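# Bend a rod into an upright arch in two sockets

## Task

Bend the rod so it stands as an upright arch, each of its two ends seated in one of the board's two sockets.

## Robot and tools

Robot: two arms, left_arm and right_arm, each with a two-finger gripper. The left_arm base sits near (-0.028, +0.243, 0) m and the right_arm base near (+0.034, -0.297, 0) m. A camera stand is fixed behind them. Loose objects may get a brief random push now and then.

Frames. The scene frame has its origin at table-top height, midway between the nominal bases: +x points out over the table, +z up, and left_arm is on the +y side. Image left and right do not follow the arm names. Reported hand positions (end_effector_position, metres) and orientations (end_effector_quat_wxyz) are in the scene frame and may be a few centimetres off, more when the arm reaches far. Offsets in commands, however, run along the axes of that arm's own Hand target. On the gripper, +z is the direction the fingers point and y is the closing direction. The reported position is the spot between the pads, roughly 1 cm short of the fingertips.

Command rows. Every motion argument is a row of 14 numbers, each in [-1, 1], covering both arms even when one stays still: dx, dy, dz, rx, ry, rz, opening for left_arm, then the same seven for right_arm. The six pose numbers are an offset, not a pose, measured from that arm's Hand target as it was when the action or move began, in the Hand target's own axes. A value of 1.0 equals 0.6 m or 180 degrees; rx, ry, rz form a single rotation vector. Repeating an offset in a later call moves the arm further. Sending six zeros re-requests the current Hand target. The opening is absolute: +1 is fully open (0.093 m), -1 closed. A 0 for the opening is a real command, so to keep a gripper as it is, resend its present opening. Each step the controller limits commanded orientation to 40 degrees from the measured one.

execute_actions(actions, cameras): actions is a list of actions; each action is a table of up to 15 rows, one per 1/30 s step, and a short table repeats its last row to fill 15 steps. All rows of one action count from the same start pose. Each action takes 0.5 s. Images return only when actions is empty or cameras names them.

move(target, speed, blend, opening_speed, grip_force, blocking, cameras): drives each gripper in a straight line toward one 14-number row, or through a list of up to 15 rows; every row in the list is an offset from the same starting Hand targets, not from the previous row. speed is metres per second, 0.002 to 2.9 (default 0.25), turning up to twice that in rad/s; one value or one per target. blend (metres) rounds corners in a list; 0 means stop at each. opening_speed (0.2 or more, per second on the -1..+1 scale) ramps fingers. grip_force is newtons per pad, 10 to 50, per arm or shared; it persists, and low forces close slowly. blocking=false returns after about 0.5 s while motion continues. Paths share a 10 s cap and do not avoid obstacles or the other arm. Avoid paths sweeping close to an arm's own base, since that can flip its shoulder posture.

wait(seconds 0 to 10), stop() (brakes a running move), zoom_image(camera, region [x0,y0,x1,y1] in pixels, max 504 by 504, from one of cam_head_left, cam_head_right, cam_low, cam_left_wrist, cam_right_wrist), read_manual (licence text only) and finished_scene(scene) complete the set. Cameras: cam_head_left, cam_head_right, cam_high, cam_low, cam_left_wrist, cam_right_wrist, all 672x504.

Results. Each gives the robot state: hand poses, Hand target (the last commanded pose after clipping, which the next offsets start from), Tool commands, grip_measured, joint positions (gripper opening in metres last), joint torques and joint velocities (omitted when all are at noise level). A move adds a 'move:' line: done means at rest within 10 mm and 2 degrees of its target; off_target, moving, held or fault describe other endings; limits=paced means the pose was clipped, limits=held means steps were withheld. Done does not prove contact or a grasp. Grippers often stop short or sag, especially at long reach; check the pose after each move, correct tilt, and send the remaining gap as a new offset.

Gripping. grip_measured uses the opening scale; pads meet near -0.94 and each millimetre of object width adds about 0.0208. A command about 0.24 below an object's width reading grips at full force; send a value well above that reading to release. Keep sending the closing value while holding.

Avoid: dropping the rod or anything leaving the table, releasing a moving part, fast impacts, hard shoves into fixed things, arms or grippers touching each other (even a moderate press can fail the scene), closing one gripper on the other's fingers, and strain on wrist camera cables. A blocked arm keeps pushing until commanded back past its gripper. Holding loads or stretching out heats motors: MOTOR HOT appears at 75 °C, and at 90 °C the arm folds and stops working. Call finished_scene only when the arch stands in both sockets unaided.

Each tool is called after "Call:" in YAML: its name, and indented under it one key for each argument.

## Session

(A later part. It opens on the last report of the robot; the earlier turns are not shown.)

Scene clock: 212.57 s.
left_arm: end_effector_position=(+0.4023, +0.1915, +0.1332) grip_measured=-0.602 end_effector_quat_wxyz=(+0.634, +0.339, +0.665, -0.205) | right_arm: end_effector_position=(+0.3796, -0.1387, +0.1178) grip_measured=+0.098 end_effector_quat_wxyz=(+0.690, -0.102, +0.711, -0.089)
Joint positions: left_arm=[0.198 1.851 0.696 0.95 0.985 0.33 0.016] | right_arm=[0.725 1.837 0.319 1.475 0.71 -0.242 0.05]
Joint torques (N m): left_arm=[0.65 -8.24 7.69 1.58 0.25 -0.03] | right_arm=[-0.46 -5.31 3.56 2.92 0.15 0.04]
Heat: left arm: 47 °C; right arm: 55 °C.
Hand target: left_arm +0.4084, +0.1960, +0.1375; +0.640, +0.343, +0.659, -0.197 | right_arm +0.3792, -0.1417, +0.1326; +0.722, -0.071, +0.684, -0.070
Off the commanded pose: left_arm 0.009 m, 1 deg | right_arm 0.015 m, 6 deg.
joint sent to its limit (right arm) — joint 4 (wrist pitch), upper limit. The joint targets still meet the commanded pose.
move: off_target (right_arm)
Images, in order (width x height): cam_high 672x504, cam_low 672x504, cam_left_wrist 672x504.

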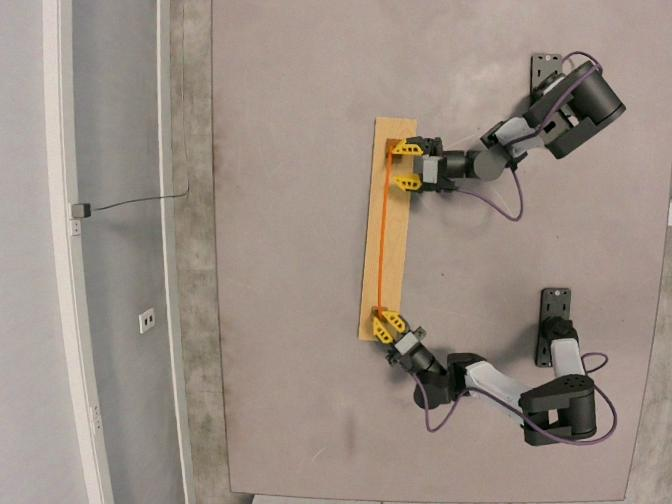

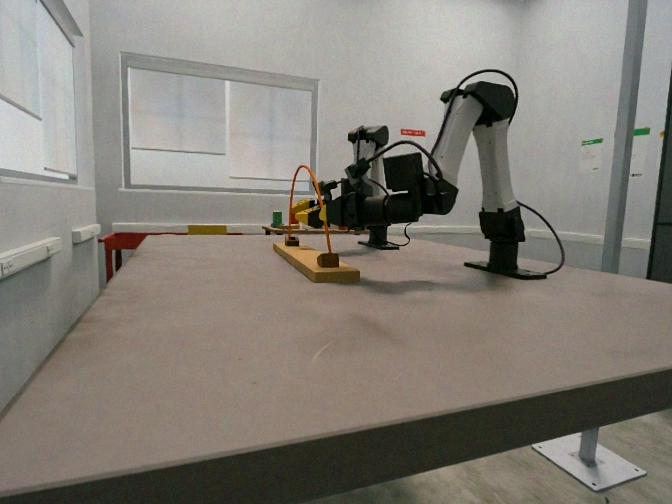

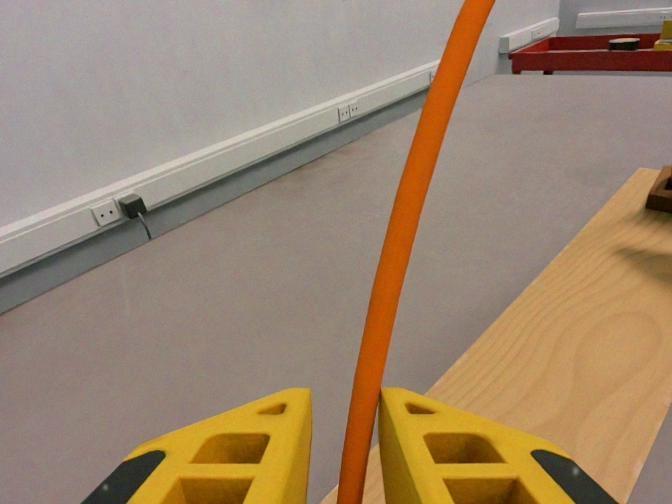

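Call:
move:
  target: [0,0,0,0,0,0,-0.35,0,0,0,0,0,0,0.1]
  opening_speed: 0.2
  cameras: ["cam_left_wrist","cam_low","cam_high"]

Call:
zoom_image:
  camera: "cam_low"
  region: [250, 145, 370, 280]

Call:
zoom_image:
  camera: "cam_left_wrist"
  region: [250, 350, 450, 504]

Call:
zoom_image:
  camera: "cam_high"
  region: [350, 100, 470, 350]

Scene clock: 220.80 s.
left_arm: end_effector_position=(+0.4022, +0.1915, +0.1330) grip_measured=-0.352 end_effector_quat_wxyz=(+0.633, +0.338, +0.665, -0.205) | right_arm: end_effector_position=(+0.3796, -0.1387, +0.1178) grip_measured=+0.098 end_effector_quat_wxyz=(+0.690, -0.102, +0.711, -0.089)
Joint positions: left_arm=[0.198 1.851 0.696 0.949 0.985 0.33 0.028] | right_arm=[0.725 1.837 0.319 1.475 0.71 -0.242 0.05]
Joint torques (N m): left_arm=[0.65 -8.24 7.68 1.6 0.22 -0.02] | right_arm=[-0.43 -5.31 3.59 2.91 0.15 0.04]
Heat: left arm: 46 °C; right arm: 56 °C.
Hand target: left_arm +0.4084, +0.1960, +0.1375; +0.640, +0.343, +0.659, -0.197 | right_arm +0.3792, -0.1417, +0.1326; +0.722, -0.071, +0.684, -0.070
Off the commanded pose: left_arm 0.009 m, 1 deg | right_arm 0.015 m, 6 deg.
joint sent to its limit (right arm) — joint 4 (wrist pitch), upper limit. The joint targets still meet the commanded pose.
move: off_target (right_arm)
Images, in order (width x height): cam_high 672x504, cam_low 672x504, cam_left_wrist 672x504.

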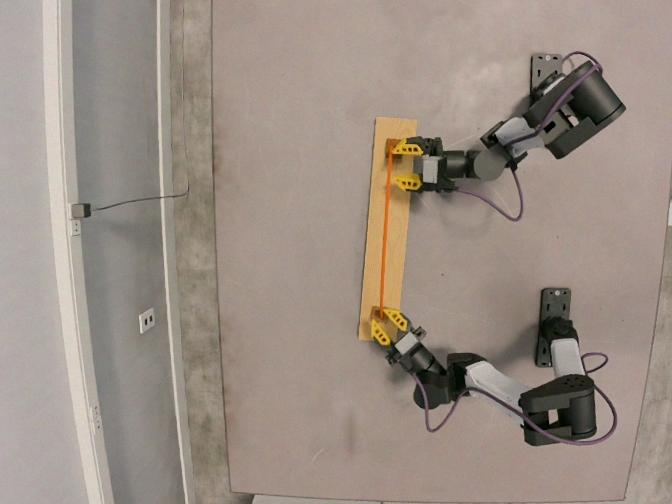

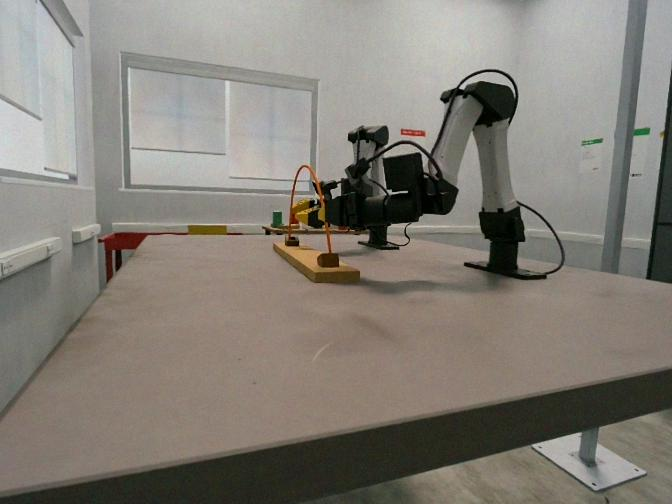

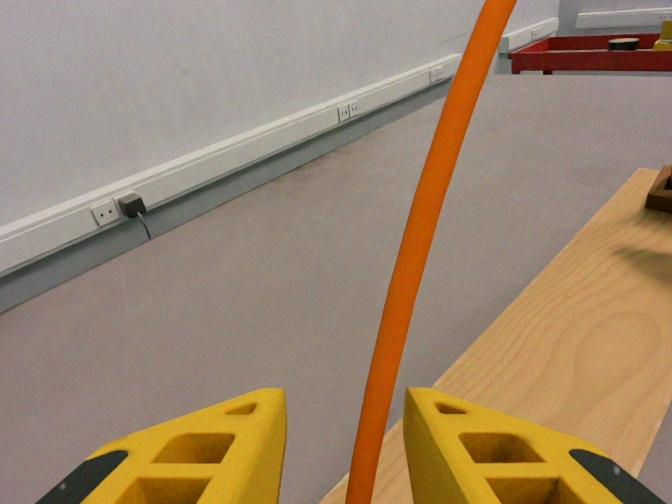

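Scaled by 3.733 from the camera's 672x504 image, which has a finer 960x720 frame.

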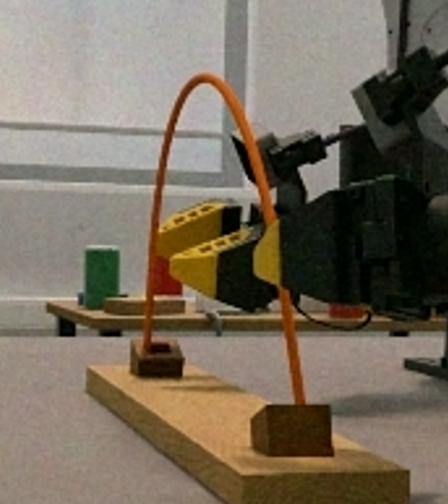

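Scaled by 2.520 from the camera's 672x504 image, which has a finer 960x720 frame.

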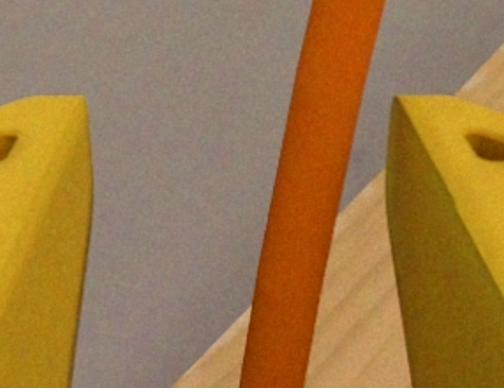

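Scaled by 2.016 from the camera's 672x504 image, which has a finer 960x720 frame.

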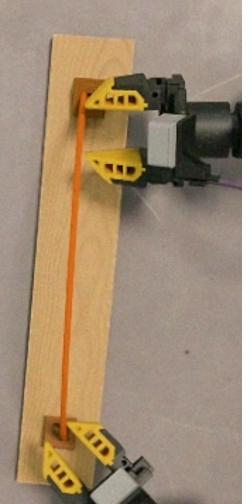

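Call:
move:
  target: [0,0,0,0,0,0,0.5,0,0,0,0,0,0,0.5]
  opening_speed: 0.4
  cameras: ["cam_left_wrist","cam_right_wrist","cam_low"]

Call:
zoom_image:
  camera: "cam_low"
  region: [250, 145, 370, 280]

Scene clock: 227.57 s.
left_arm: end_effector_position=(+0.4022, +0.1915, +0.1330) grip_measured=+0.498 end_effector_quat_wxyz=(+0.633, +0.338, +0.665, -0.205) | right_arm: end_effector_position=(+0.3796, -0.1387, +0.1178) grip_measured=+0.498 end_effector_quat_wxyz=(+0.690, -0.102, +0.711, -0.089)
Joint positions: left_arm=[0.198 1.851 0.696 0.949 0.985 0.33 0.069] | right_arm=[0.725 1.837 0.319 1.475 0.71 -0.242 0.069]
Joint torques (N m): left_arm=[0.64 -8.25 7.68 1.61 0.22 -0.03] | right_arm=[-0.44 -5.31 3.56 2.92 0.15 0.04]
Heat: left arm: 45 °C; right arm: 56 °C.
Hand target: left_arm +0.4084, +0.1960, +0.1375; +0.640, +0.343, +0.659, -0.197 | right_arm +0.3792, -0.1417, +0.1326; +0.722, -0.071, +0.684, -0.070
Off the commanded pose: left_arm 0.009 m, 1 deg | right_arm 0.015 m, 6 deg.
joint sent to its limit (right arm) — joint 4 (wrist pitch), upper limit. The joint targets still meet the commanded pose.
move: off_target (right_arm)
Images, in order (width x height): cam_low 672x504, cam_left_wrist 672x504, cam_right_wrist 672x504.

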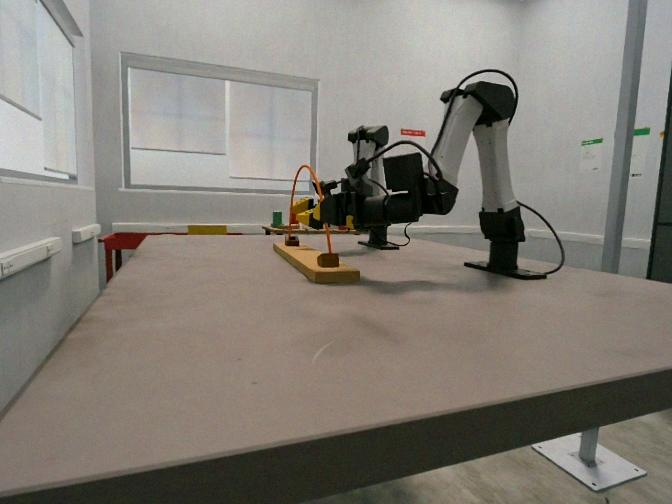

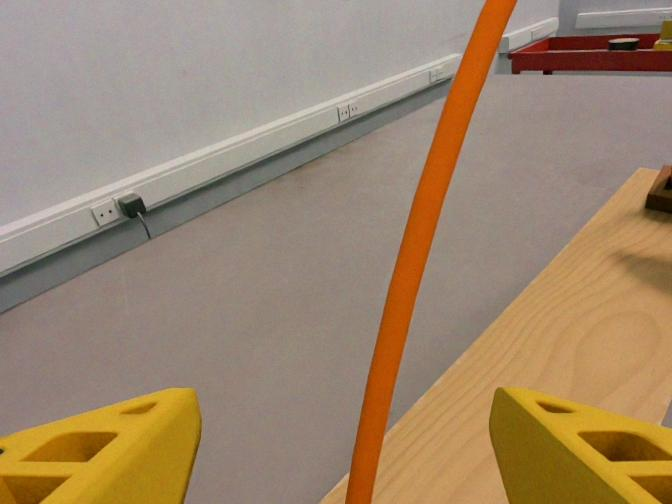

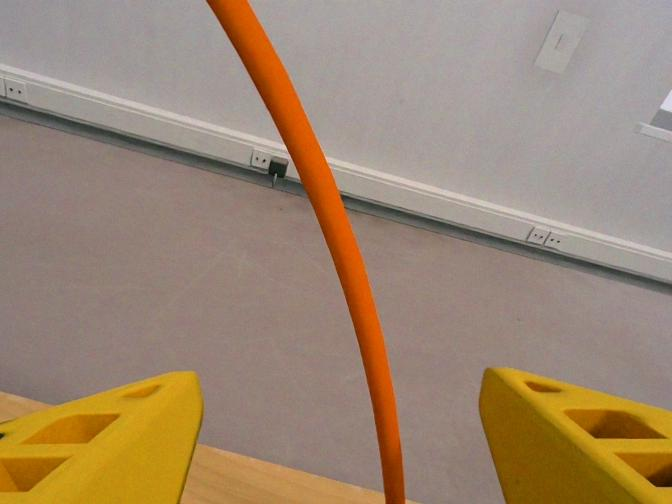

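Scaled by 3.733 from the camera's 672x504 image, which has a finer 960x720 frame.

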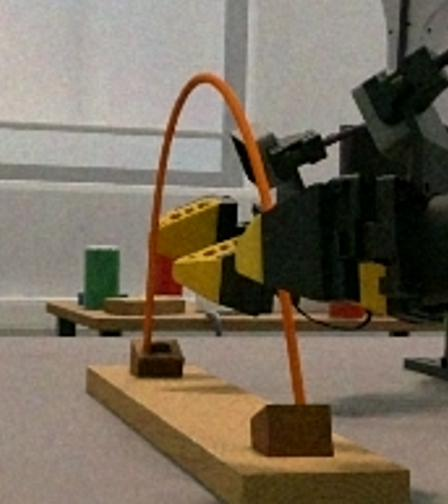

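Call:
move:
  target: [0,0,-0.22,0,0,0,0.5,0,0,-0.2,0,0,0,0.5]
  speed: 0.12
  cameras: ["cam_low","cam_high"]

Call:
zoom_image:
  camera: "cam_low"
  region: [250, 145, 370, 280]

Scene clock: 233.70 s.
left_arm: end_effector_position=(+0.3123, +0.2850, +0.1358) grip_measured=+0.498 end_effector_quat_wxyz=(+0.629, +0.324, +0.674, -0.214) | right_arm: end_effector_position=(+0.2611, -0.1418, +0.1073) grip_measured=+0.498 end_effector_quat_wxyz=(+0.678, -0.118, +0.717, -0.109)
Joint positions: left_arm=[0.611 1.625 0.594 0.425 1.363 0.716 0.069] | right_arm=[1.21 1.673 0.044 1.474 1.202 -0.177 0.069]
Joint torques (N m): left_arm=[0.32 -9.78 7.86 1.22 0.55 0.06] | right_arm=[0.66 -6.05 2.81 2.66 0.37 -0.03]
Heat: left arm: 45 °C; right arm: 56 °C.
Hand target: left_arm +0.3150, +0.2881, +0.1512; +0.640, +0.343, +0.659, -0.197 | right_arm +0.2594, -0.1423, +0.1262; +0.723, -0.071, +0.684, -0.070
Off the commanded pose: left_arm 0.016 m, 4 deg | right_arm 0.019 m, 9 deg.
joint sent to its limit (right arm) — joint 4 (wrist pitch), upper limit. The joint targets are off in orientation, not in position.
move: off_target (left_arm, right_arm)
Images, in order (width x height): cam_high 672x504, cam_low 672x504.

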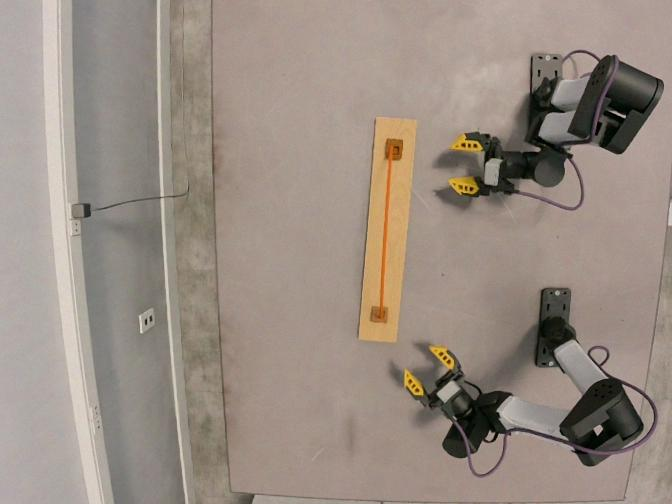

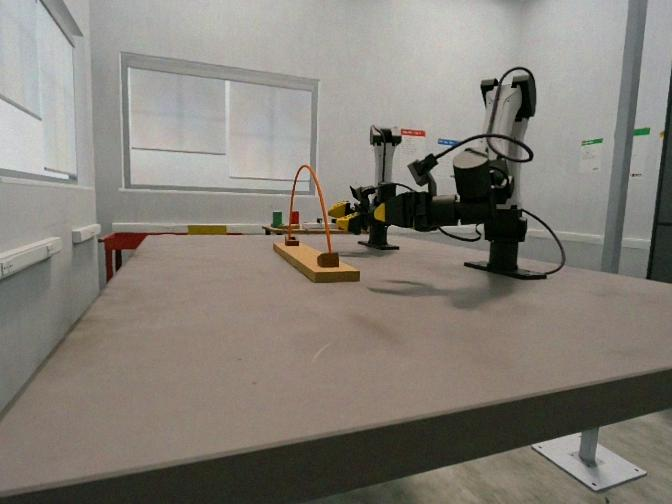

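Scaled by 3.733 from the camera's 672x504 image, which has a finer 960x720 frame.

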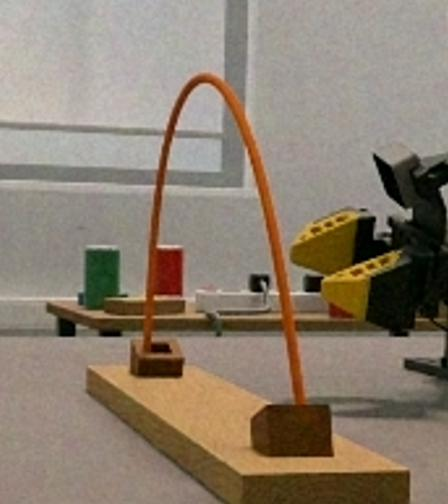

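Standing free, both ends in sockets.

Call:
finished_scene:
  scene: 3

The scene is finished: the task was done.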